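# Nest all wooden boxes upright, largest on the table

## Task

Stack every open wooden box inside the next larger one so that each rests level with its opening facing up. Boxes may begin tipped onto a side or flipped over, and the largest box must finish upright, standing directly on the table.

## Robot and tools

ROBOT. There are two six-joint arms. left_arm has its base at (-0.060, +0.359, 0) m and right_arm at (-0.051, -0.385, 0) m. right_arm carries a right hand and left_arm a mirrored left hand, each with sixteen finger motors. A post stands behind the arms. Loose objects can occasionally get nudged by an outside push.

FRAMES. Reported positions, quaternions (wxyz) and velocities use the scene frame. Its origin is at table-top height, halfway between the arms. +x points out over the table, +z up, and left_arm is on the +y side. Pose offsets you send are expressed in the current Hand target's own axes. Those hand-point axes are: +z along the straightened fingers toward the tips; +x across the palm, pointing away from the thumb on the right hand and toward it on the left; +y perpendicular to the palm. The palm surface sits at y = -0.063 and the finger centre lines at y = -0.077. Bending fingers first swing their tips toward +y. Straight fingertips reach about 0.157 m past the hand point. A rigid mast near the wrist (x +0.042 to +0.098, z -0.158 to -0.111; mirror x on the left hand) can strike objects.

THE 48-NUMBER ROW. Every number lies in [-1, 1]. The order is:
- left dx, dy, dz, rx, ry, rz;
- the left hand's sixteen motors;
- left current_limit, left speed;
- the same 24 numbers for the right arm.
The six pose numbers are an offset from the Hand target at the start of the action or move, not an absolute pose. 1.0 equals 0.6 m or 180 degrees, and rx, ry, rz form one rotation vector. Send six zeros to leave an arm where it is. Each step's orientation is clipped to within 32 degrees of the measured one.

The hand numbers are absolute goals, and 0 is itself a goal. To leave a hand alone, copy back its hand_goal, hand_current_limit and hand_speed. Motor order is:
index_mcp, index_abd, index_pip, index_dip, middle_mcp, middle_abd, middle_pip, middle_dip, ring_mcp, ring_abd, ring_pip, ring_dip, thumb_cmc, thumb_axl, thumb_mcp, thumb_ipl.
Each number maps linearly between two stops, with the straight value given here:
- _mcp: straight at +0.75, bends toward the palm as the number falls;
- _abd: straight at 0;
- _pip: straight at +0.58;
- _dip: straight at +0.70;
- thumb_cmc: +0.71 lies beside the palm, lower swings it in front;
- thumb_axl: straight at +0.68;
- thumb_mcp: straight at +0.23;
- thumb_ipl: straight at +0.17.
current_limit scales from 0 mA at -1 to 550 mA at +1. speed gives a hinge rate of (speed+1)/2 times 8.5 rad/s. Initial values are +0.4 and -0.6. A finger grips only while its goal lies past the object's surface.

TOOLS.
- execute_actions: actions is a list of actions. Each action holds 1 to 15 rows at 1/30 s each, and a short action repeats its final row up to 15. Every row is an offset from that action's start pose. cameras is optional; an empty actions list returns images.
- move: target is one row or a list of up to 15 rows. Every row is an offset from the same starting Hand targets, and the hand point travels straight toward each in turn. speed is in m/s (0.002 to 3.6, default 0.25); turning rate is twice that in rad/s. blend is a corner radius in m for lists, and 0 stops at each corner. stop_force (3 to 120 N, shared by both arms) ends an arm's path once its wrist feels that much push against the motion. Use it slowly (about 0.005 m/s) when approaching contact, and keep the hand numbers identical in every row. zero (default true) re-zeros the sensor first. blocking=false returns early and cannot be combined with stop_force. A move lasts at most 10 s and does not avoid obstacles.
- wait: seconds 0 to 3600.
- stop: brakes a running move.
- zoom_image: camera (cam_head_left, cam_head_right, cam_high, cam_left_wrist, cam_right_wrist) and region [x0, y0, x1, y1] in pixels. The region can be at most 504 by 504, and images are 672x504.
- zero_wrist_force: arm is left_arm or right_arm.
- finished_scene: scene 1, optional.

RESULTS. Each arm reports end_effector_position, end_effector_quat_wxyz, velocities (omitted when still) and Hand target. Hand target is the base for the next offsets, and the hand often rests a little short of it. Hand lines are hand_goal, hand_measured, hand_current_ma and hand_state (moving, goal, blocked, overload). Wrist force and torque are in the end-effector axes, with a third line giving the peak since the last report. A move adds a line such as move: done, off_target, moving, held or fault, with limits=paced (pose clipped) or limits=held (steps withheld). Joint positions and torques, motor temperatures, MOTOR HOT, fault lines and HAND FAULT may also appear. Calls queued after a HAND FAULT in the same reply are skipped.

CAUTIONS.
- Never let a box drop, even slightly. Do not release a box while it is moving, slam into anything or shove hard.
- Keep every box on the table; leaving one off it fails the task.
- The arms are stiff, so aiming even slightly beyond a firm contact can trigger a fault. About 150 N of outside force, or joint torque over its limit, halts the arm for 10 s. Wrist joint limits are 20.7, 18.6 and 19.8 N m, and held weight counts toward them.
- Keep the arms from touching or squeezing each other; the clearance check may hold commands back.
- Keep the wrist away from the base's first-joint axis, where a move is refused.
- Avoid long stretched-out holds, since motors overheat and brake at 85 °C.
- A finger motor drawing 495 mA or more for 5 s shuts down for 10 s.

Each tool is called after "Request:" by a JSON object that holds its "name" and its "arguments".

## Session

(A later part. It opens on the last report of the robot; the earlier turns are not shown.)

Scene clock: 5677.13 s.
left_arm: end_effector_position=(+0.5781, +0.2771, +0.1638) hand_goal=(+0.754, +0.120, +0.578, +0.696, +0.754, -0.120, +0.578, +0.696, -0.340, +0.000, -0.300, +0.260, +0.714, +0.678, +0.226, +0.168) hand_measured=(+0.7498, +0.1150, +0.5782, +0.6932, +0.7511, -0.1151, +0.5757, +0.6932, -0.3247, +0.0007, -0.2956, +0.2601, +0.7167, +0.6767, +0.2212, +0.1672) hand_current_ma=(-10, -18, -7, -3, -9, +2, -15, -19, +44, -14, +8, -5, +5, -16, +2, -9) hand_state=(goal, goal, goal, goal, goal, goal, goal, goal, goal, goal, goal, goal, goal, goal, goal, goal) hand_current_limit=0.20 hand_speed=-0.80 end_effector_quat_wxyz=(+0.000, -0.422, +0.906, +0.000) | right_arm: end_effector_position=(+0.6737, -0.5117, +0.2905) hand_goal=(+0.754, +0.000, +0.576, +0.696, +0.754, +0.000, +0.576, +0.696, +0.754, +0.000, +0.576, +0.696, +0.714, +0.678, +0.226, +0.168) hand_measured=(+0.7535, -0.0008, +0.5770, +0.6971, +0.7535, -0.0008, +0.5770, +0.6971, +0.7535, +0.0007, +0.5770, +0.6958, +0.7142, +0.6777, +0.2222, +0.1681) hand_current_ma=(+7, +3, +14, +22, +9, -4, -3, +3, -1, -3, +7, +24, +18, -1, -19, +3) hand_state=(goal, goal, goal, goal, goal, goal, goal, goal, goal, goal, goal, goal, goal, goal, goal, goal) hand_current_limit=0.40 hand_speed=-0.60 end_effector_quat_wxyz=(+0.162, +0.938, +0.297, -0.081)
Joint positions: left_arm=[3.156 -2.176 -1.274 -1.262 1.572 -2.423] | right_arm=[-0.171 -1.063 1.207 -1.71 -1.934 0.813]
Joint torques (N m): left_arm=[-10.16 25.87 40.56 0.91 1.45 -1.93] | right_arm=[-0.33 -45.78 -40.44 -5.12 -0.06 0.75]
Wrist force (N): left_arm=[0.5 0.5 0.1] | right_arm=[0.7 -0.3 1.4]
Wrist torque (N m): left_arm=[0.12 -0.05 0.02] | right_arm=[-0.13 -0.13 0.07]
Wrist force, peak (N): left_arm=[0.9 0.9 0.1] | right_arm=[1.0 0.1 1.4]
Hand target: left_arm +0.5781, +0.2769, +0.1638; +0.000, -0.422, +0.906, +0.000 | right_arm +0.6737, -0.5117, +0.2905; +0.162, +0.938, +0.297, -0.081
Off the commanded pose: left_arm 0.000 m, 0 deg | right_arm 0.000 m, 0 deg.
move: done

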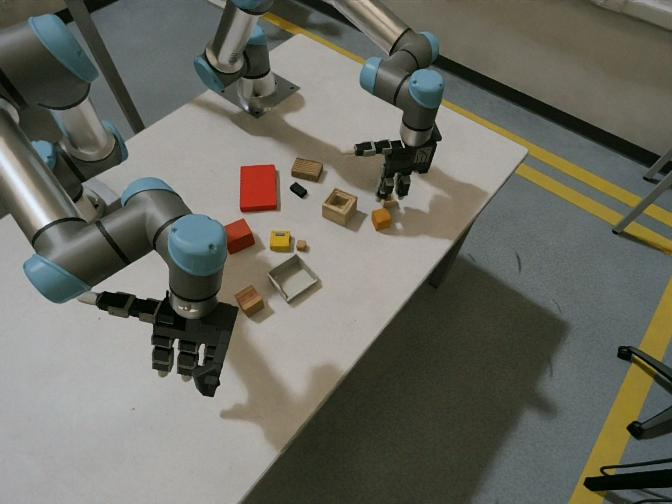

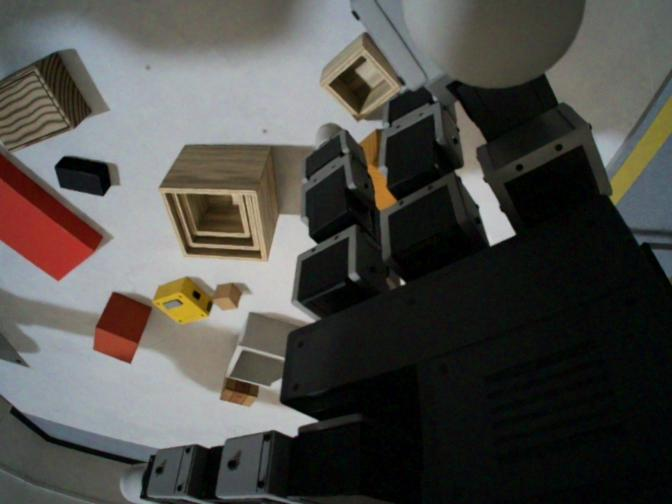

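Request:
{"name": "move", "arguments": {"target": [0,0,0.0333,0,0,0, 0.754,0.12,0.578,0.696, 0.754,-0.12,0.578,0.696, -0.34,0,-0.30,0.26, 0.714,0.678,0.226,0.168,0.2,-0.8, 0,0,0,0,0,0, 0.754,0,0.576,0.696,0.754,0,0.576,0.696,0.754,0,0.576,0.696,0.714,0.678,0.226,0.168,0.4,-0.6], "speed": 0.01, "stop_force": 3, "cameras": ["cam_high","cam_left_wrist"]}}

Request:
{"name": "zoom_image", "arguments": {"camera": "cam_high", "region": [350, 160, 430, 240]}}

Request:
{"name": "zoom_image", "arguments": {"camera": "cam_left_wrist", "region": [290, 10, 430, 150]}}

Scene clock: 5696.83 s.
left_arm: end_effector_position=(+0.5781, +0.2769, +0.1438) hand_goal=(+0.754, +0.120, +0.578, +0.696, +0.754, -0.120, +0.578, +0.696, -0.340, +0.000, -0.300, +0.260, +0.714, +0.678, +0.226, +0.168) hand_measured=(+0.7486, +0.1150, +0.5782, +0.6932, +0.7511, -0.1151, +0.5757, +0.6920, -0.3235, -0.0008, -0.2968, +0.2601, +0.7154, +0.6777, +0.2222, +0.1672) hand_current_ma=(-13, -5, -3, -9, -2, +15, -11, -9, +40, -7, +1, +3, -8, -11, -8, -9) hand_state=(goal, goal, goal, goal, goal, goal, goal, goal, goal, goal, goal, goal, goal, goal, goal, goal) hand_current_limit=0.20 hand_speed=-0.80 end_effector_quat_wxyz=(+0.000, -0.422, +0.906, +0.000) | right_arm: end_effector_position=(+0.6737, -0.5117, +0.2905) hand_goal=(+0.754, +0.000, +0.576, +0.696, +0.754, +0.000, +0.576, +0.696, +0.754, +0.000, +0.576, +0.696, +0.714, +0.678, +0.226, +0.168) hand_measured=(+0.7523, -0.0008, +0.5770, +0.6958, +0.7535, +0.0007, +0.5770, +0.6958, +0.7535, -0.0008, +0.5770, +0.6958, +0.7142, +0.6777, +0.2222, +0.1672) hand_current_ma=(+8, -8, -1, +13, +7, -20, -6, +1, +3, -2, -7, +2, +9, +21, -17, +0) hand_state=(goal, goal, goal, goal, goal, goal, goal, goal, goal, goal, goal, goal, goal, goal, goal, goal) hand_current_limit=0.40 hand_speed=-0.60 end_effector_quat_wxyz=(+0.162, +0.938, +0.297, -0.081)
Joint positions: left_arm=[3.156 -2.191 -1.302 -1.219 1.572 -2.423] | right_arm=[-0.171 -1.063 1.207 -1.71 -1.934 0.813]
Joint torques (N m): left_arm=[2.66 27.35 7.2 4.49 1.23 1.24] | right_arm=[-0.22 -46.4 -40.16 -5.17 0.05 0.99]
Wrist force (N): left_arm=[0.3 0.7 -0.1] | right_arm=[0.9 0.2 1.2]
Wrist torque (N m): left_arm=[0.16 -0.04 0.01] | right_arm=[-0.05 -0.15 0.09]
Wrist force, peak (N): left_arm=[0.7 1.1 -0.1] | right_arm=[0.9 0.3 1.5]
Hand target: left_arm +0.5781, +0.2770, +0.1438; +0.000, -0.422, +0.906, +0.000 | right_arm +0.6737, -0.5117, +0.2905; +0.162, +0.938, +0.297, -0.081
Off the commanded pose: left_arm 0.000 m, 0 deg | right_arm 0.000 m, 0 deg.
move: done

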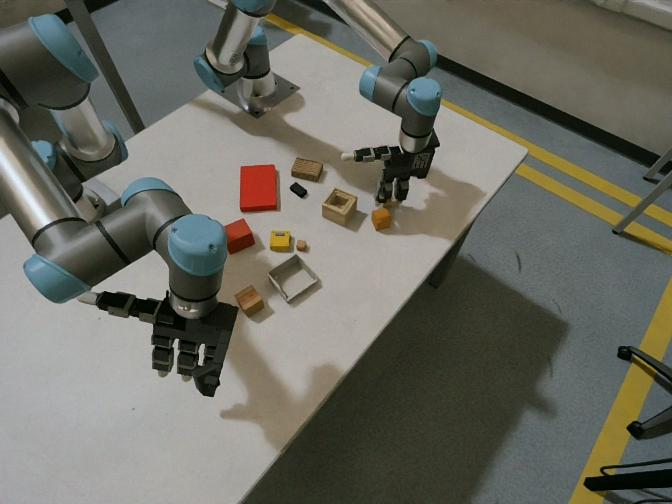

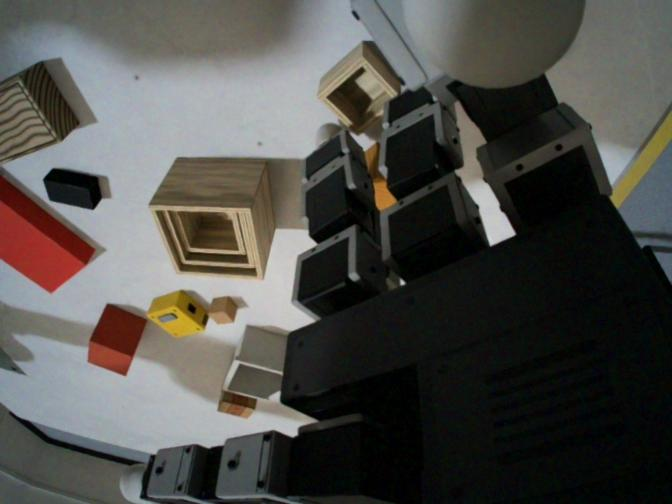

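Scaled by 6.300.

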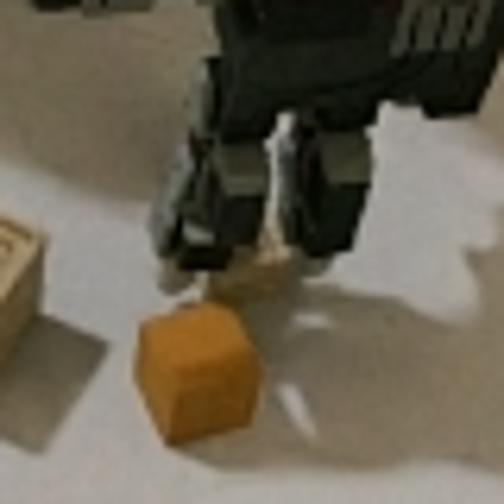

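Scaled by 3.600 from the camera's image (finer frame: 960x720).

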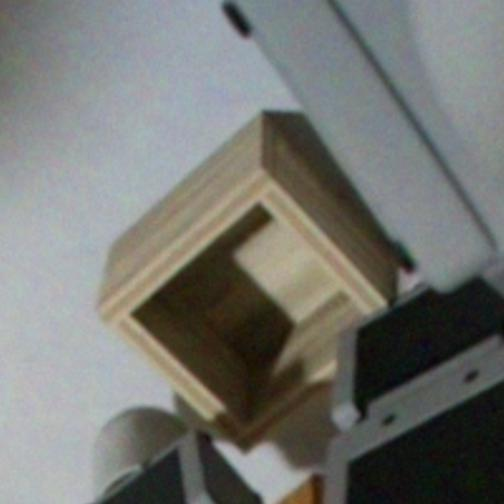

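Request:
{"name": "move", "arguments": {"target": [0.0033,-0.0025,0,0,0,0, 0.754,0.12,0.578,0.696, 0.754,-0.12,0.578,0.696, -0.34,0,-0.30,0.26, 0.714,0.678,0.226,0.168,0.2,-0.8, 0,0,0,0,0,0, 0.754,0,0.576,0.696,0.754,0,0.576,0.696,0.754,0,0.576,0.696,0.714,0.678,0.226,0.168,0.4,-0.6], "speed": 0.02}}

Request:
{"name": "move", "arguments": {"target": [0,0,0,0,0,0, 0.754,-0.12,0.578,0.696, 0.754,0.12,0.578,0.696, -0.34,0,-0.30,0.26, 0.714,0.678,0.226,0.168,0.0,-0.96, 0,0,0,0,0,0, 0.754,0,0.576,0.696,0.754,0,0.576,0.696,0.754,0,0.576,0.696,0.714,0.678,0.226,0.168,0.4,-0.6], "cameras": ["cam_high","cam_left_wrist"]}}

Request:
{"name": "zoom_image", "arguments": {"camera": "cam_left_wrist", "region": [290, 10, 430, 150]}}

Scene clock: 5710.70 s.
left_arm: end_effector_position=(+0.5779, +0.2745, +0.1438) hand_goal=(+0.754, +0.120, +0.578, +0.696, +0.754, -0.120, +0.578, +0.696, -0.340, +0.000, -0.300, +0.260, +0.714, +0.678, +0.226, +0.168) hand_measured=(+0.7486, +0.1150, +0.5782, +0.6932, +0.7511, -0.1165, +0.5770, +0.6945, -0.3235, +0.0007, -0.2968, +0.2601, +0.7154, +0.6767, +0.2212, +0.1672) hand_current_ma=(-9, -13, +0, -6, -12, -1, -7, -7, +46, +3, +9, -3, -7, -14, -11, -5) hand_state=(goal, goal, goal, goal, goal, goal, goal, goal, goal, goal, goal, goal, goal, goal, goal, goal) hand_current_limit=0.20 hand_speed=-0.80 end_effector_quat_wxyz=(+0.000, -0.422, +0.906, +0.000) | right_arm: end_effector_position=(+0.6737, -0.5117, +0.2905) hand_goal=(+0.754, +0.000, +0.576, +0.696, +0.754, +0.000, +0.576, +0.696, +0.754, +0.000, +0.576, +0.696, +0.714, +0.678, +0.226, +0.168) hand_measured=(+0.7535, +0.0007, +0.5770, +0.6958, +0.7535, +0.0007, +0.5757, +0.6958, +0.7523, +0.0007, +0.5770, +0.6958, +0.7142, +0.6767, +0.2222, +0.1672) hand_current_ma=(-4, +19, -7, +17, -4, -5, -1, +0, +23, +1, -10, +12, +0, +0, -22, -11) hand_state=(goal, goal, goal, goal, goal, goal, goal, goal, goal, goal, goal, goal, goal, goal, goal, goal) hand_current_limit=0.40 hand_speed=-0.60 end_effector_quat_wxyz=(+0.162, +0.938, +0.297, -0.081)
Joint positions: left_arm=[3.153 -2.192 -1.301 -1.22 1.572 -2.427] | right_arm=[-0.171 -1.063 1.207 -1.71 -1.934 0.813]
Joint torques (N m): left_arm=[-9.79 26.87 40.37 0.57 1.31 -2.04] | right_arm=[0.05 -45.7 -40.99 -5.05 0.19 1.01]
Wrist force (N): left_arm=[0.6 0.8 -0.1] | right_arm=[0.5 -0.1 1.2]
Wrist torque (N m): left_arm=[0.17 -0.08 0.03] | right_arm=[-0.09 -0.11 0.06]
Wrist force, peak (N): left_arm=[0.7 1.1 0.2] | right_arm=[0.6 0.2 1.6]
Hand target: left_arm +0.5780, +0.2745, +0.1438; +0.000, -0.422, +0.906, +0.000 | right_arm +0.6737, -0.5117, +0.2905; +0.162, +0.938, +0.297, -0.081
Off the commanded pose: left_arm 0.000 m, 0 deg | right_arm 0.000 m, 0 deg.
move: done

Scene clock: 5711.30 s.
left_arm: end_effector_position=(+0.5780, +0.2745, +0.1438) hand_goal=(+0.754, -0.120, +0.578, +0.696, +0.754, +0.120, +0.578, +0.696, -0.340, +0.000, -0.300, +0.260, +0.714, +0.678, +0.226, +0.168) hand_measured=(+0.7486, +0.0681, +0.5782, +0.6932, +0.7498, -0.0667, +0.5757, +0.6920, -0.3247, +0.0007, -0.2968, +0.2601, +0.7167, +0.6767, +0.2222, +0.1672) hand_current_ma=(-11, +60, +2, -6, -8, -48, -16, -5, +40, -5, +10, +3, -2, -8, -4, -8) hand_state=(goal, moving, goal, goal, goal, moving, goal, goal, goal, goal, goal, goal, goal, goal, goal, goal) hand_current_limit=0.00 hand_speed=-0.96 end_effector_quat_wxyz=(+0.000, -0.422, +0.906, +0.000) | right_arm: end_effector_position=(+0.6737, -0.5117, +0.2905) hand_goal=(+0.754, +0.000, +0.576, +0.696, +0.754, +0.000, +0.576, +0.696, +0.754, +0.000, +0.576, +0.696, +0.714, +0.678, +0.226, +0.168) hand_measured=(+0.7535, +0.0007, +0.5770, +0.6958, +0.7535, +0.0007, +0.5770, +0.6958, +0.7535, +0.0007, +0.5770, +0.6958, +0.7142, +0.6777, +0.2222, +0.1681) hand_current_ma=(+2, +1, +1, +15, +0, -6, +4, -7, +25, +13, -3, +7, +8, -8, -10, -4) hand_state=(goal, goal, goal, goal, goal, goal, goal, goal, goal, goal, goal, goal, goal, goal, goal, goal) hand_current_limit=0.40 hand_speed=-0.60 end_effector_quat_wxyz=(+0.162, +0.938, +0.297, -0.081)
Joint positions: left_arm=[3.153 -2.192 -1.301 -1.22 1.572 -2.427] | right_arm=[-0.171 -1.063 1.207 -1.71 -1.934 0.813]
Joint torques (N m): left_arm=[-8.62 26.68 39.76 0.79 1.35 -2.15] | right_arm=[-0.36 -47.2 -41.28 -5.09 -0.1 0.73]
Wrist force (N): left_arm=[0.7 0.8 0.2] | right_arm=[0.7 -0.6 1.2]
Wrist torque (N m): left_arm=[0.13 -0.08 0.04] | right_arm=[-0.16 -0.13 0.06]
Wrist force, peak (N): left_arm=[0.8 0.9 -0.1] | right_arm=[1.1 -0.1 1.3]
Hand target: left_arm +0.5780, +0.2745, +0.1438; +0.000, -0.422, +0.906, +0.000 | right_arm +0.6737, -0.5117, +0.2905; +0.162, +0.938, +0.297, -0.081
Off the commanded pose: left_arm 0.000 m, 0 deg | right_arm 0.000 m, 0 deg.
move: done

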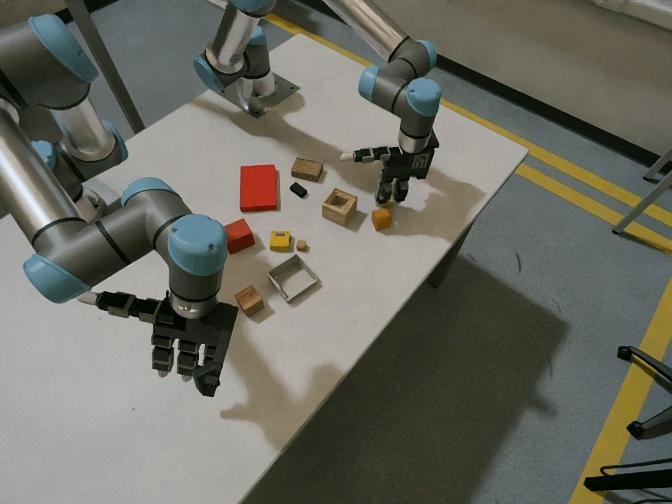

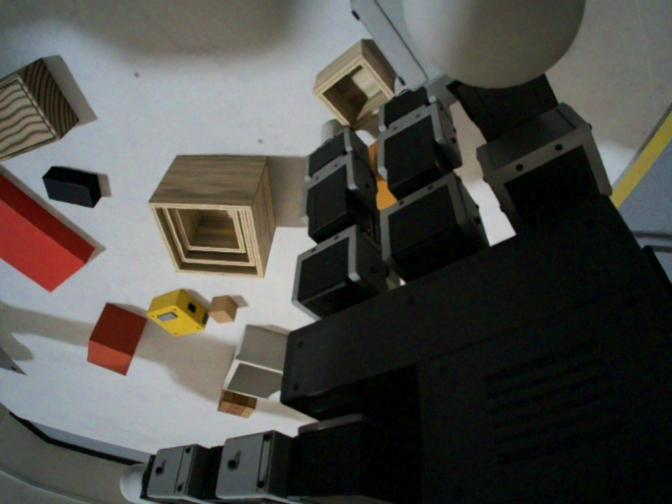

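Scaled by 3.600 from the camera's image (finer frame: 960x720).

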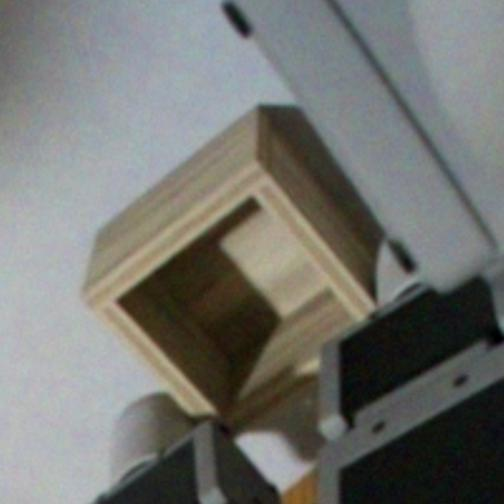

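Request:
{"name": "wait", "arguments": {"seconds": 1.0, "cameras": ["cam_left_wrist"]}}

Request:
{"name": "zoom_image", "arguments": {"camera": "cam_left_wrist", "region": [290, 10, 430, 150]}}

Scene clock: 5719.47 s.
left_arm: end_effector_position=(+0.5780, +0.2745, +0.1438) hand_goal=(+0.754, -0.120, +0.578, +0.696, +0.754, +0.120, +0.578, +0.696, -0.340, +0.000, -0.300, +0.260, +0.714, +0.678, +0.226, +0.168) hand_measured=(+0.7498, +0.0651, +0.5782, +0.6932, +0.7511, -0.0653, +0.5770, +0.6932, -0.3235, -0.0008, -0.2968, +0.2588, +0.7154, +0.6777, +0.2212, +0.1672) hand_current_ma=(-15, +269, +0, -10, -9, -273, -9, -10, +33, -6, +12, -7, -1, -16, -11, -10) hand_state=(goal, blocked, goal, goal, goal, blocked, goal, goal, goal, goal, goal, goal, goal, goal, goal, goal) hand_current_limit=0.00 hand_speed=-0.96 end_effector_quat_wxyz=(+0.000, -0.422, +0.906, +0.000) | right_arm: end_effector_position=(+0.6737, -0.5117, +0.2905) hand_goal=(+0.754, +0.000, +0.576, +0.696, +0.754, +0.000, +0.576, +0.696, +0.754, +0.000, +0.576, +0.696, +0.714, +0.678, +0.226, +0.168) hand_measured=(+0.7535, +0.0007, +0.5770, +0.6958, +0.7535, -0.0008, +0.5770, +0.6958, +0.7535, -0.0008, +0.5770, +0.6971, +0.7154, +0.6777, +0.2222, +0.1681) hand_current_ma=(+3, +0, -1, +14, +1, -14, +18, -9, +13, +0, -16, -4, +10, -2, -8, +0) hand_state=(goal, goal, goal, goal, goal, goal, goal, goal, goal, goal, goal, goal, goal, goal, goal, goal) hand_current_limit=0.40 hand_speed=-0.60 end_effector_quat_wxyz=(+0.162, +0.938, +0.297, -0.081)
Joint positions: left_arm=[3.153 -2.192 -1.301 -1.22 1.572 -2.427] | right_arm=[-0.171 -1.063 1.207 -1.71 -1.934 0.813]
Joint torques (N m): left_arm=[-10.61 29.18 39.19 1.96 1.65 -2] | right_arm=[0.51 -46.56 -40.88 -4.91 0.12 0.78]
Wrist force (N): left_arm=[0.5 0.7 0.1] | right_arm=[0.5 0.1 1.2]
Wrist torque (N m): left_arm=[0.15 -0.06 0.02] | right_arm=[-0.07 -0.10 0.07]
Wrist force, peak (N): left_arm=[0.6 1.2 0.0] | right_arm=[0.9 -0.2 1.4]
Hand target: left_arm +0.5780, +0.2745, +0.1438; +0.000, -0.422, +0.906, +0.000 | right_arm +0.6737, -0.5117, +0.2905; +0.162, +0.938, +0.297, -0.081
Off the commanded pose: left_arm 0.000 m, 0 deg | right_arm 0.000 m, 0 deg.
wait: 1.00 s; at rest from the start

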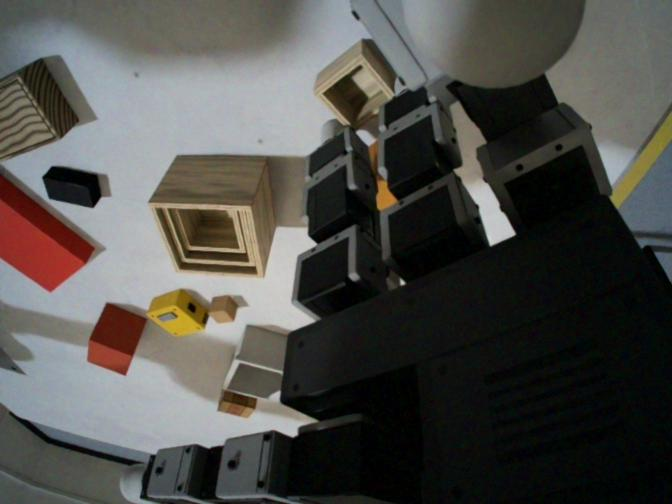

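Scaled by 3.600 from the camera's image (finer frame: 960x720).

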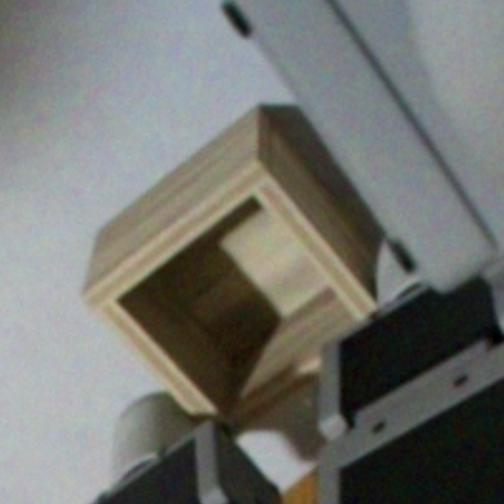

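Request:
{"name": "move", "arguments": {"target": [0,0,-0.1667,0,0,0, 0.754,-0.12,0.578,0.696, 0.754,0.12,0.578,0.696, -0.34,0,-0.30,0.26, 0.714,0.678,0.226,0.168,0.0,-0.96, 0,0,0,0,0,0, 0.754,0,0.576,0.696,0.754,0,0.576,0.696,0.754,0,0.576,0.696,0.714,0.678,0.226,0.168,0.4,-0.6], "speed": 0.06, "cameras": ["cam_high","cam_left_wrist","cam_head_left"]}}

Request:
{"name": "zoom_image", "arguments": {"camera": "cam_left_wrist", "region": [290, 10, 430, 150]}}

Request:
{"name": "zoom_image", "arguments": {"camera": "cam_high", "region": [350, 130, 430, 210]}}

Scene clock: 5896.17 s.
left_arm: end_effector_position=(+0.5780, +0.2744, +0.2438) hand_goal=(+0.754, -0.120, +0.578, +0.696, +0.754, +0.120, +0.578, +0.696, -0.340, +0.000, -0.300, +0.260, +0.714, +0.678, +0.226, +0.168) hand_measured=(+0.7486, +0.0637, +0.5782, +0.6932, +0.7535, -0.0653, +0.5821, +0.6971, -0.3223, -0.0008, -0.2956, +0.2588, +0.7167, +0.6777, +0.2222, +0.1681) hand_current_ma=(-12, +266, +8, -12, +4, -280, -6, -5, +40, -2, -2, -8, +2, -9, -8, -20) hand_state=(goal, blocked, goal, goal, goal, blocked, goal, goal, goal, goal, goal, goal, goal, goal, goal, goal) hand_current_limit=0.00 hand_speed=-0.96 end_effector_quat_wxyz=(+0.000, -0.422, +0.906, +0.000) | right_arm: end_effector_position=(+0.6737, -0.5117, +0.2905) hand_goal=(+0.754, +0.000, +0.576, +0.696, +0.754, +0.000, +0.576, +0.696, +0.754, +0.000, +0.576, +0.696, +0.714, +0.678, +0.226, +0.168) hand_measured=(+0.7535, +0.0007, +0.5770, +0.6958, +0.7523, -0.0008, +0.5757, +0.6958, +0.7535, +0.0007, +0.5770, +0.6958, +0.7142, +0.6777, +0.2222, +0.1672) hand_current_ma=(+6, -1, -21, +3, -14, -14, +13, +0, +10, +15, -6, +14, +21, -3, -15, -1) hand_state=(goal, goal, goal, goal, goal, goal, goal, goal, goal, goal, goal, goal, goal, goal, goal, goal) hand_current_limit=0.40 hand_speed=-0.60 end_effector_quat_wxyz=(+0.162, +0.938, +0.297, -0.081)
Joint positions: left_arm=[3.153 -2.133 -1.134 -1.445 1.572 -2.427] | right_arm=[-0.171 -1.063 1.207 -1.71 -1.934 0.813]
Joint torques (N m): left_arm=[-9.66 72.93 42.39 0.69 1.23 -1.88] | right_arm=[0.37 -47.77 -39.91 -5 0.01 0.83]
Wrist force (N): left_arm=[0.5 0.8 0.4] | right_arm=[1.0 0.0 1.2]
Wrist torque (N m): left_arm=[0.13 -0.06 0.04] | right_arm=[-0.09 -0.17 0.10]
Wrist force, peak (N): left_arm=[0.5 1.0 1.1] | right_arm=[1.3 -0.2 1.1]
Hand target: left_arm +0.5780, +0.2744, +0.2439; +0.000, -0.422, +0.906, +0.000 | right_arm +0.6737, -0.5117, +0.2905; +0.162, +0.938, +0.297, -0.081
Off the commanded pose: left_arm 0.000 m, 0 deg | right_arm 0.000 m, 0 deg.
move: done
Images, in order (width x height): cam_head_left 672x504, cam_high 672x504, cam_left_wrist 672x504.

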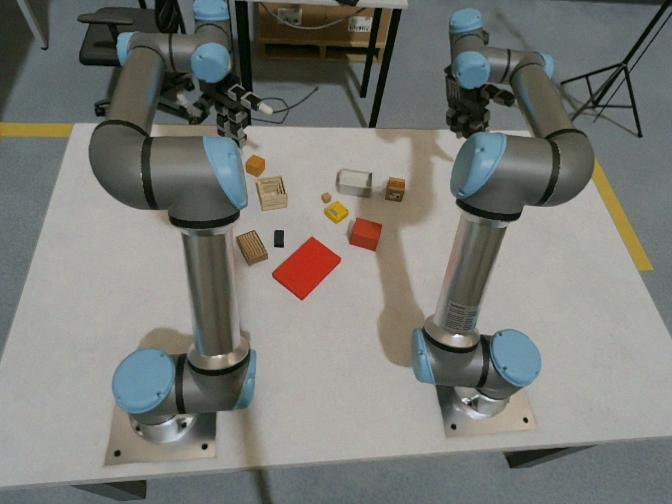

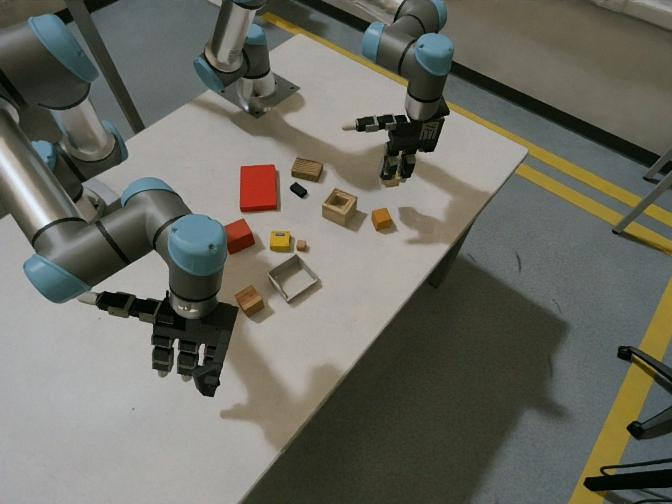

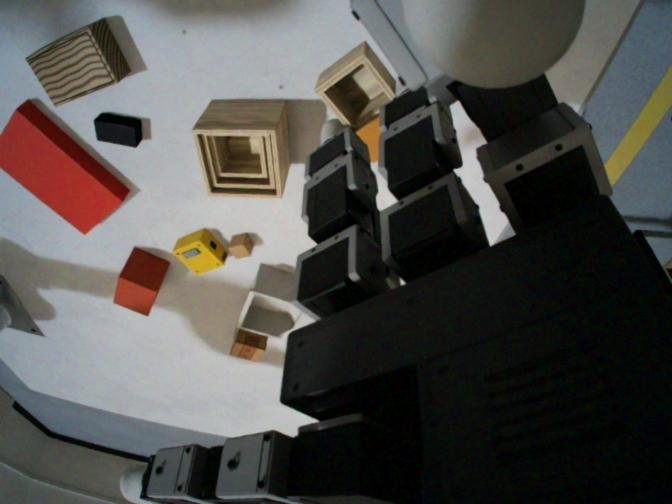

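Scaled by 3.600 from the camera's image (finer frame: 960x720).

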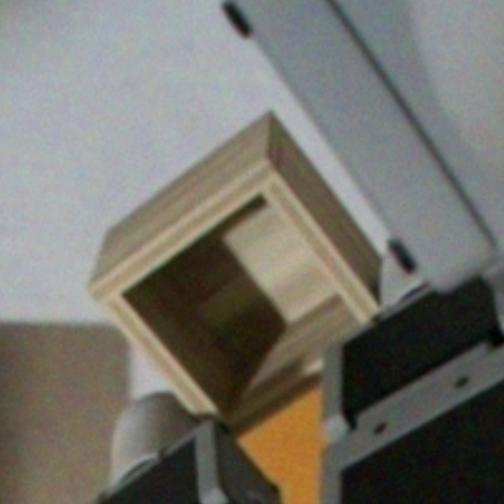

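Scaled by 6.300.

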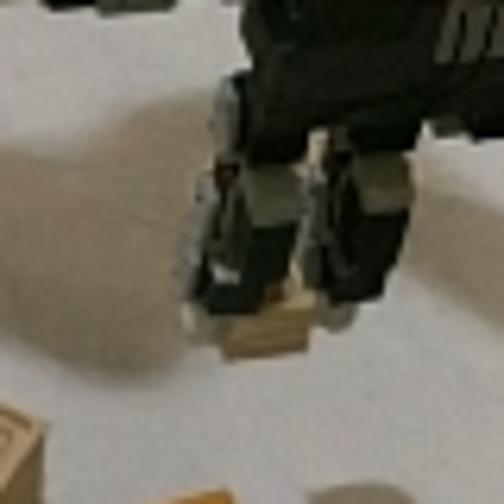

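Request:
{"name": "move", "arguments": {"target": [0.1802,-0.0259,0,0,0,0.175, 0.754,-0.12,0.578,0.696, 0.754,0.12,0.578,0.696, -0.34,0,-0.30,0.26, 0.714,0.678,0.226,0.168,0.0,-0.96, 0,0,0,0,0,0, 0.754,0,0.576,0.696,0.754,0,0.576,0.696,0.754,0,0.576,0.696,0.714,0.678,0.226,0.168,0.4,-0.6], "speed": 0.08, "cameras": ["cam_high","cam_left_wrist","cam_head_left"]}}

Request:
{"name": "zoom_image", "arguments": {"camera": "cam_left_wrist", "region": [260, 10, 430, 180]}}

Request:
{"name": "zoom_image", "arguments": {"camera": "cam_high", "region": [300, 150, 400, 250]}}

Scene clock: 5930.30 s.
left_arm: end_effector_position=(+0.5203, +0.1817, +0.2438) hand_goal=(+0.754, -0.120, +0.578, +0.696, +0.754, +0.120, +0.578, +0.696, -0.340, +0.000, -0.300, +0.260, +0.714, +0.678, +0.226, +0.168) hand_measured=(+0.7498, +0.0651, +0.5795, +0.6932, +0.7535, -0.0653, +0.5808, +0.6983, -0.3235, +0.0007, -0.2968, +0.2588, +0.7154, +0.6767, +0.2212, +0.1672) hand_current_ma=(+0, +262, +2, -6, +4, -271, -4, +1, +29, -13, +8, -3, -8, +1, -16, -4) hand_state=(goal, blocked, goal, goal, goal, blocked, goal, goal, goal, goal, goal, goal, goal, goal, goal, goal) hand_current_limit=0.00 hand_speed=-0.96 end_effector_quat_wxyz=(+0.000, -0.161, +0.987, +0.000) | right_arm: end_effector_position=(+0.6737, -0.5117, +0.2905) hand_goal=(+0.754, +0.000, +0.576, +0.696, +0.754, +0.000, +0.576, +0.696, +0.754, +0.000, +0.576, +0.696, +0.714, +0.678, +0.226, +0.168) hand_measured=(+0.7535, +0.0007, +0.5770, +0.6958, +0.7535, +0.0007, +0.5770, +0.6958, +0.7523, -0.0008, +0.5770, +0.6958, +0.7129, +0.6767, +0.2222, +0.1681) hand_current_ma=(+5, -5, +7, +0, +2, -16, +9, +4, +11, +31, -2, -2, +17, -2, -15, -6) hand_state=(goal, goal, goal, goal, goal, goal, goal, goal, goal, goal, goal, goal, goal, goal, goal, goal) hand_current_limit=0.40 hand_speed=-0.60 end_effector_quat_wxyz=(+0.162, +0.938, +0.297, -0.081)
Joint positions: left_arm=[2.955 -2.005 -1.329 -1.379 1.572 -2.074] | right_arm=[-0.171 -1.063 1.207 -1.71 -1.934 0.813]
Joint torques (N m): left_arm=[-10.58 64.98 7.41 4.47 -1.25 1.83] | right_arm=[-1.07 -46.45 -39.91 -5 0.17 1]
Wrist force (N): left_arm=[0.3 0.7 0.2] | right_arm=[0.8 0.1 1.3]
Wrist torque (N m): left_arm=[0.13 -0.03 -0.07] | right_arm=[-0.07 -0.14 0.09]
Wrist force, peak (N): left_arm=[0.4 1.3 0.5] | right_arm=[0.7 0.0 1.7]
Hand target: left_arm +0.5203, +0.1816, +0.2438; +0.000, -0.160, +0.987, +0.000 | right_arm +0.6737, -0.5117, +0.2905; +0.162, +0.938, +0.297, -0.081
Off the commanded pose: left_arm 0.000 m, 0 deg | right_arm 0.000 m, 0 deg.
move: done
Images, in order (width x height): cam_head_left 672x504, cam_high 672x504, cam_left_wrist 672x504.

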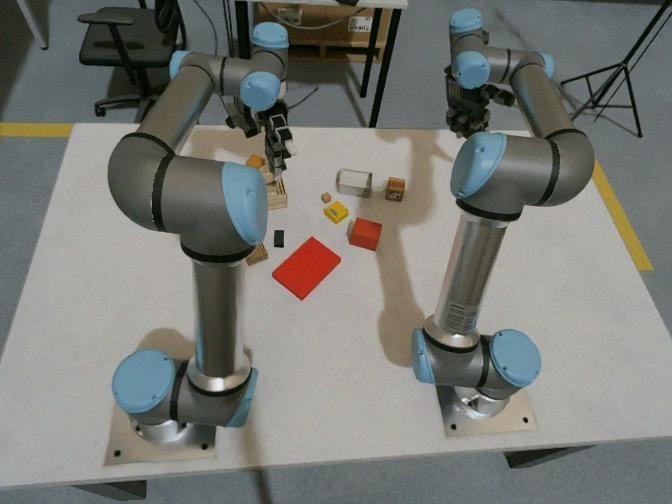

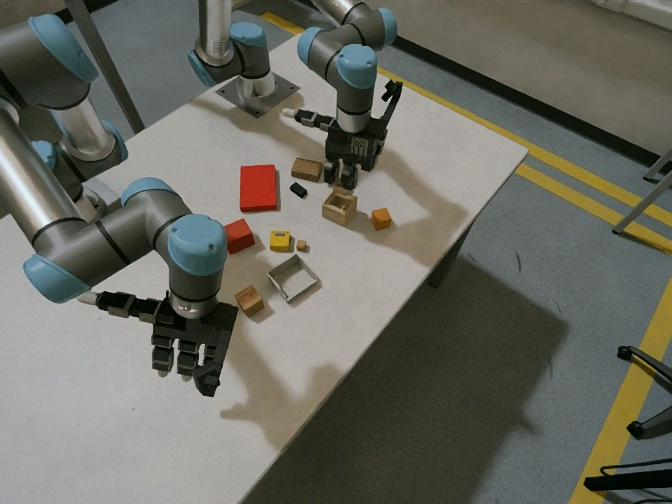

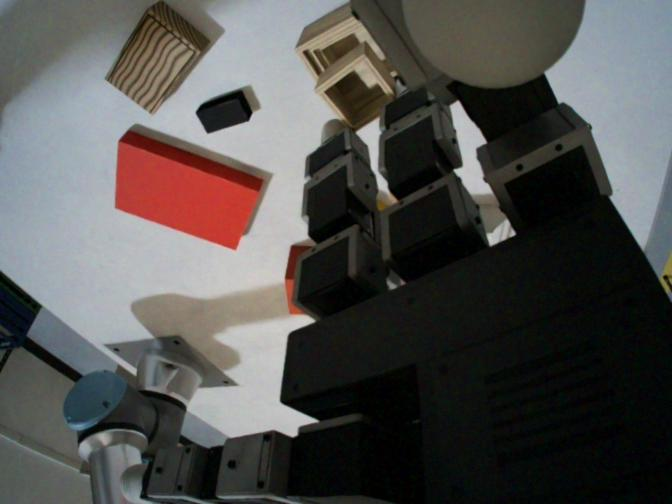

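Scaled by 2.965 from the camera's image (finer frame: 960x720).

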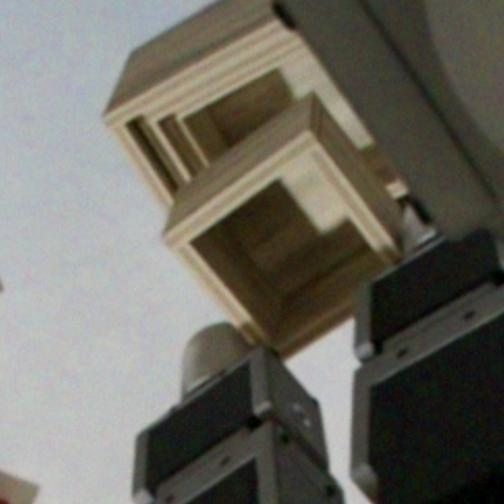

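Scaled by 5.040.

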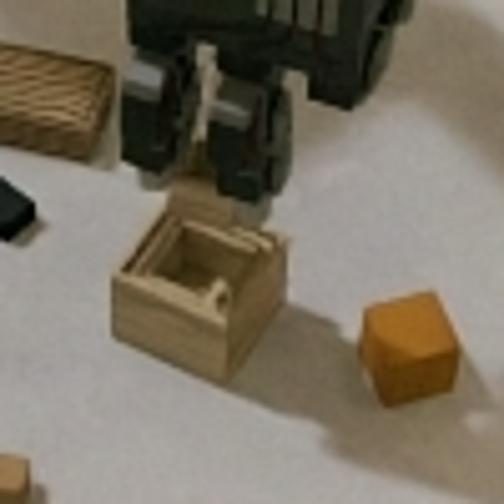

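Request:
{"name": "move", "arguments": {"target": [-0.0113,-0.0007,0.05,0,0,0.0333, 0.754,-0.12,0.578,0.696, 0.754,0.12,0.578,0.696, -0.34,0,-0.30,0.26, 0.714,0.678,0.226,0.168,0.0,-0.96, 0,0,0,0,0,0, 0.754,0,0.576,0.696,0.754,0,0.576,0.696,0.754,0,0.576,0.696,0.714,0.678,0.226,0.168,0.4,-0.6], "speed": 0.05, "cameras": ["cam_high","cam_left_wrist"]}}

Request:
{"name": "zoom_image", "arguments": {"camera": "cam_left_wrist", "region": [260, 10, 430, 180]}}

Request:
{"name": "zoom_image", "arguments": {"camera": "cam_high", "region": [300, 150, 400, 250]}}

Scene clock: 5956.63 s.
left_arm: end_effector_position=(+0.5269, +0.1834, +0.2138) hand_goal=(+0.754, -0.120, +0.578, +0.696, +0.754, +0.120, +0.578, +0.696, -0.340, +0.000, -0.300, +0.260, +0.714, +0.678, +0.226, +0.168) hand_measured=(+0.7498, +0.0651, +0.5782, +0.6945, +0.7535, -0.0653, +0.5808, +0.6983, -0.3235, +0.0007, -0.2968, +0.2588, +0.7167, +0.6777, +0.2212, +0.1672) hand_current_ma=(-7, +271, +2, -5, +4, -274, +3, -2, +42, -7, +14, +2, -9, -11, -9, -7) hand_state=(goal, blocked, goal, goal, goal, blocked, goal, goal, goal, goal, goal, goal, goal, goal, goal, goal) hand_current_limit=0.00 hand_speed=-0.96 end_effector_quat_wxyz=(+0.000, -0.109, +0.994, +0.000) | right_arm: end_effector_position=(+0.6737, -0.5117, +0.2905) hand_goal=(+0.754, +0.000, +0.576, +0.696, +0.754, +0.000, +0.576, +0.696, +0.754, +0.000, +0.576, +0.696, +0.714, +0.678, +0.226, +0.168) hand_measured=(+0.7535, +0.0007, +0.5757, +0.6958, +0.7523, +0.0007, +0.5770, +0.6958, +0.7523, -0.0008, +0.5770, +0.6958, +0.7142, +0.6777, +0.2222, +0.1681) hand_current_ma=(+1, +16, +10, -3, +6, -1, +6, -1, +12, +13, +4, +10, -4, -2, -5, -17) hand_state=(goal, goal, goal, goal, goal, goal, goal, goal, goal, goal, goal, goal, goal, goal, goal, goal) hand_current_limit=0.40 hand_speed=-0.60 end_effector_quat_wxyz=(+0.162, +0.938, +0.297, -0.081)
Joint positions: left_arm=[2.951 -2.021 -1.384 -1.308 1.572 -1.974] | right_arm=[-0.171 -1.063 1.207 -1.71 -1.934 0.813]
Joint torques (N m): left_arm=[-9.96 21.9 7.64 4.55 0.92 1.72] | right_arm=[-0.08 -46.13 -39.57 -4.96 0.22 0.89]
Wrist force (N): left_arm=[0.5 0.7 0.1] | right_arm=[0.8 -0.1 1.3]
Wrist torque (N m): left_arm=[0.18 -0.07 -0.07] | right_arm=[-0.10 -0.13 0.08]
Wrist force, peak (N): left_arm=[0.6 1.1 -0.1] | right_arm=[1.3 -0.1 1.4]
Hand target: left_arm +0.5269, +0.1834, +0.2138; +0.000, -0.109, +0.994, +0.000 | right_arm +0.6737, -0.5117, +0.2905; +0.162, +0.938, +0.297, -0.081
Off the commanded pose: left_arm 0.000 m, 0 deg | right_arm 0.000 m, 0 deg.
move: done

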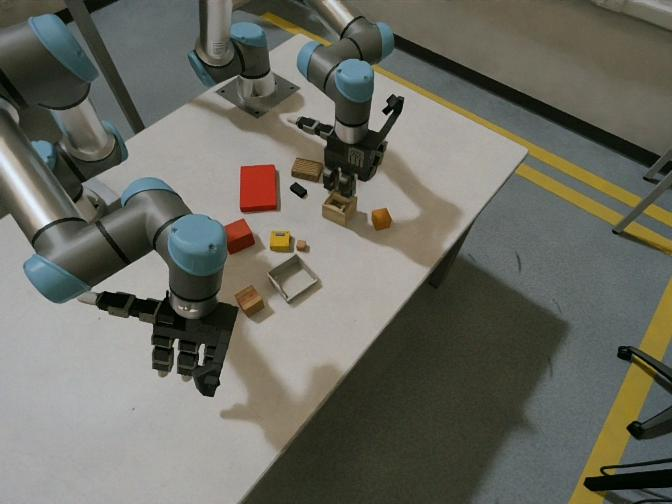

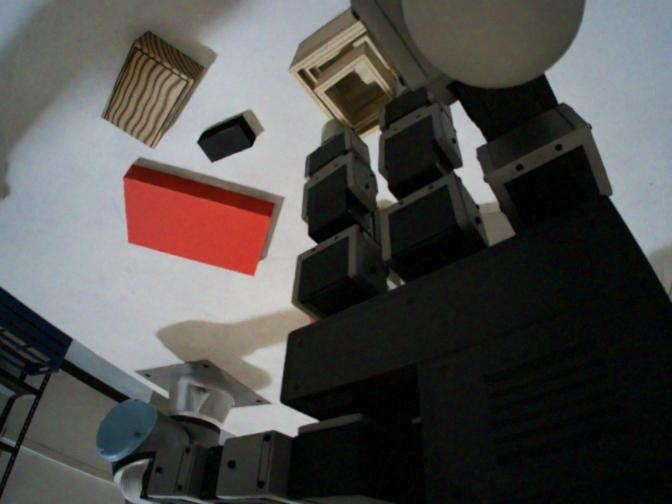

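Scaled by 2.965 from the camera's image (finer frame: 960x720).

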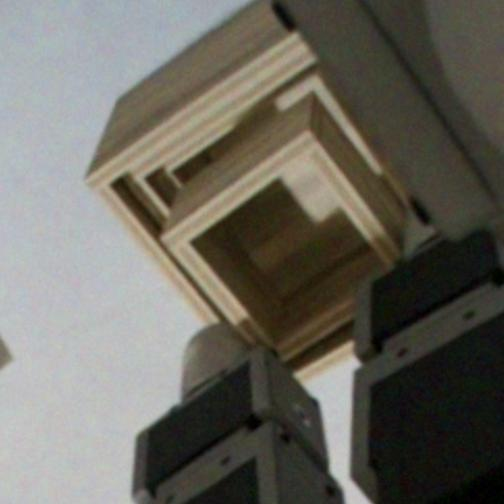

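Scaled by 5.040.

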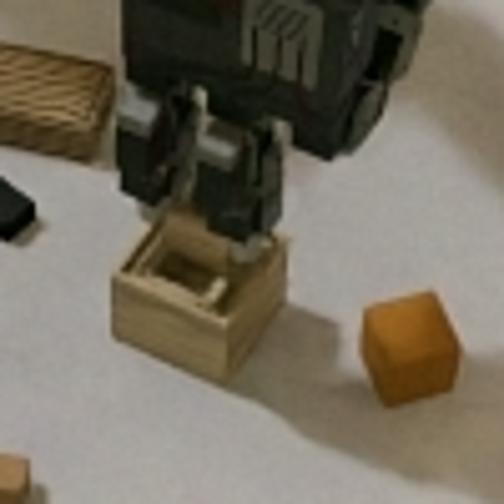

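Request:
{"name": "zoom_image", "arguments": {"camera": "cam_left_wrist", "region": [285, 10, 405, 140]}}

Scaled by 3.877 from the camera's image (finer frame: 960x720).

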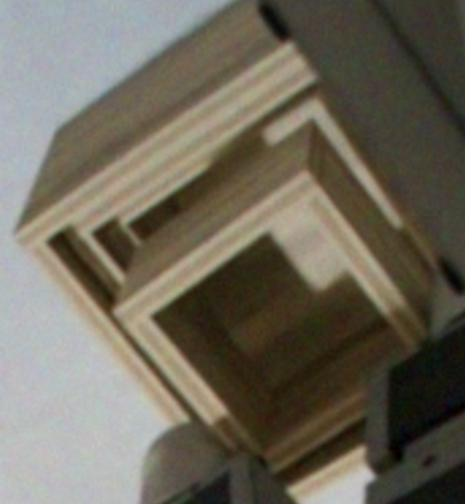

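Request:
{"name": "move", "arguments": {"target": [-0.0056,-0.005,0.013,0,0,0.0167, 0.754,-0.12,0.578,0.696, 0.754,0.12,0.578,0.696, -0.34,0,-0.30,0.26, 0.714,0.678,0.226,0.168,0.0,-0.96, 0,0,0,0,0,0, 0.754,0,0.576,0.696,0.754,0,0.576,0.696,0.754,0,0.576,0.696,0.714,0.678,0.226,0.168,0.4,-0.6], "speed": 0.03, "cameras": ["cam_high","cam_left_wrist"]}}

Request:
{"name": "zoom_image", "arguments": {"camera": "cam_left_wrist", "region": [285, 10, 405, 140]}}

Request:
{"name": "zoom_image", "arguments": {"camera": "cam_high", "region": [310, 170, 370, 230]}}

Scene clock: 6012.70 s.
left_arm: end_effector_position=(+0.5308, +0.1812, +0.2060) hand_goal=(+0.754, -0.120, +0.578, +0.696, +0.754, +0.120, +0.578, +0.696, -0.340, +0.000, -0.300, +0.260, +0.714, +0.678, +0.226, +0.168) hand_measured=(+0.7498, +0.0637, +0.5782, +0.6932, +0.7547, -0.0653, +0.5808, +0.6983, -0.3235, -0.0008, -0.2968, +0.2588, +0.7167, +0.6777, +0.2212, +0.1672) hand_current_ma=(+0, +266, +3, -7, +1, -272, -2, -3, +32, -7, +0, +5, -3, -12, -6, -5) hand_state=(goal, blocked, goal, goal, goal, blocked, goal, goal, goal, goal, goal, goal, goal, goal, goal, goal) hand_current_limit=0.00 hand_speed=-0.96 end_effector_quat_wxyz=(+0.000, -0.083, +0.997, +0.000) | right_arm: end_effector_position=(+0.6737, -0.5117, +0.2905) hand_goal=(+0.754, +0.000, +0.576, +0.696, +0.754, +0.000, +0.576, +0.696, +0.754, +0.000, +0.576, +0.696, +0.714, +0.678, +0.226, +0.168) hand_measured=(+0.7535, -0.0008, +0.5770, +0.6958, +0.7535, +0.0007, +0.5770, +0.6958, +0.7535, +0.0007, +0.5770, +0.6958, +0.7142, +0.6777, +0.2222, +0.1672) hand_current_ma=(-9, +9, +12, +8, -1, -11, +2, -10, +8, -8, -23, +12, -2, +9, -34, -1) hand_state=(goal, goal, goal, goal, goal, goal, goal, goal, goal, goal, goal, goal, goal, goal, goal, goal) hand_current_limit=0.40 hand_speed=-0.60 end_effector_quat_wxyz=(+0.162, +0.938, +0.297, -0.081)
Joint positions: left_arm=[2.944 -2.029 -1.393 -1.291 1.572 -1.928] | right_arm=[-0.171 -1.063 1.207 -1.71 -1.934 0.813]
Joint torques (N m): left_arm=[-9.78 23.28 7.44 4.7 1.37 1.88] | right_arm=[-0.9 -46.83 -40.87 -5.01 0.13 0.83]
Wrist force (N): left_arm=[0.5 0.2 0.1] | right_arm=[0.5 0.1 1.1]
Wrist torque (N m): left_arm=[0.10 -0.07 -0.05] | right_arm=[-0.06 -0.09 0.07]
Wrist force, peak (N): left_arm=[0.7 0.6 0.5] | right_arm=[0.9 0.1 1.5]
Hand target: left_arm +0.5308, +0.1812, +0.2060; +0.000, -0.083, +0.997, +0.000 | right_arm +0.6737, -0.5117, +0.2905; +0.162, +0.938, +0.297, -0.081
Off the commanded pose: left_arm 0.000 m, 0 deg | right_arm 0.000 m, 0 deg.
move: done

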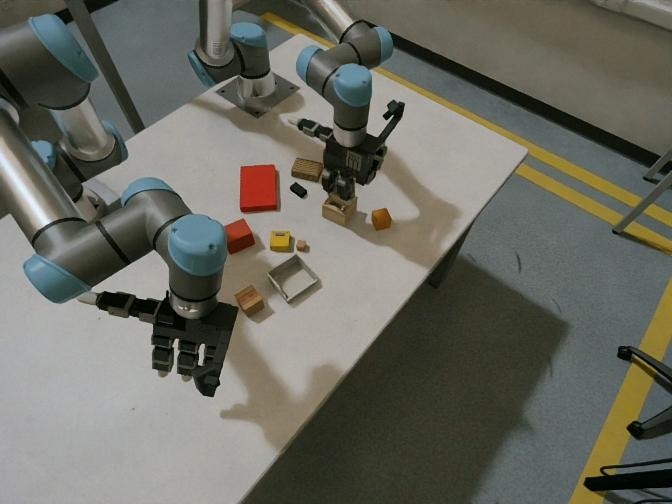

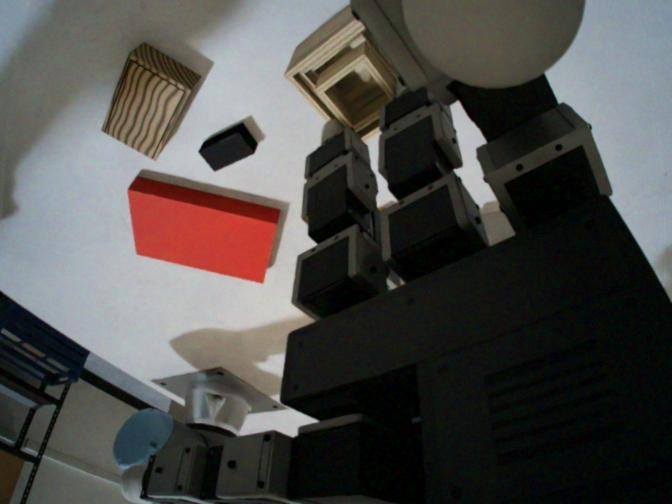

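Scaled by 3.877 from the camera's image (finer frame: 960x720).

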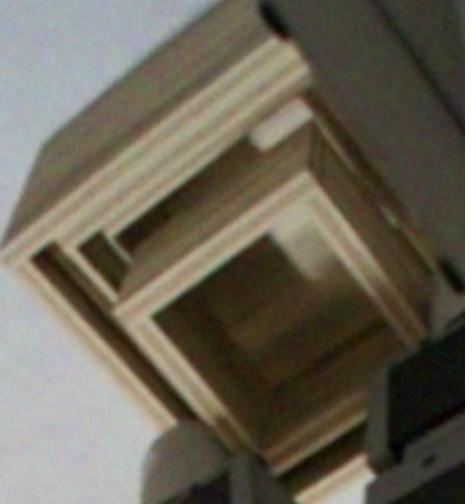

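Scaled by 8.400.

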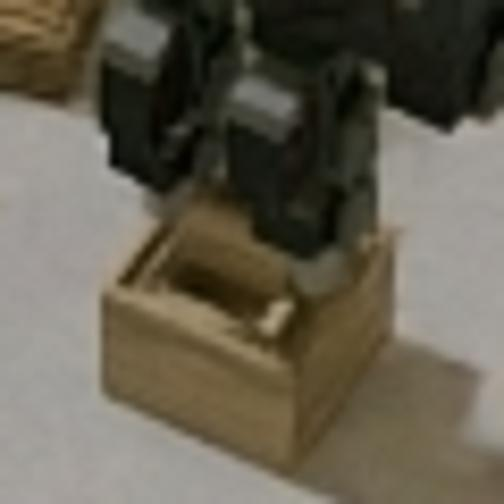

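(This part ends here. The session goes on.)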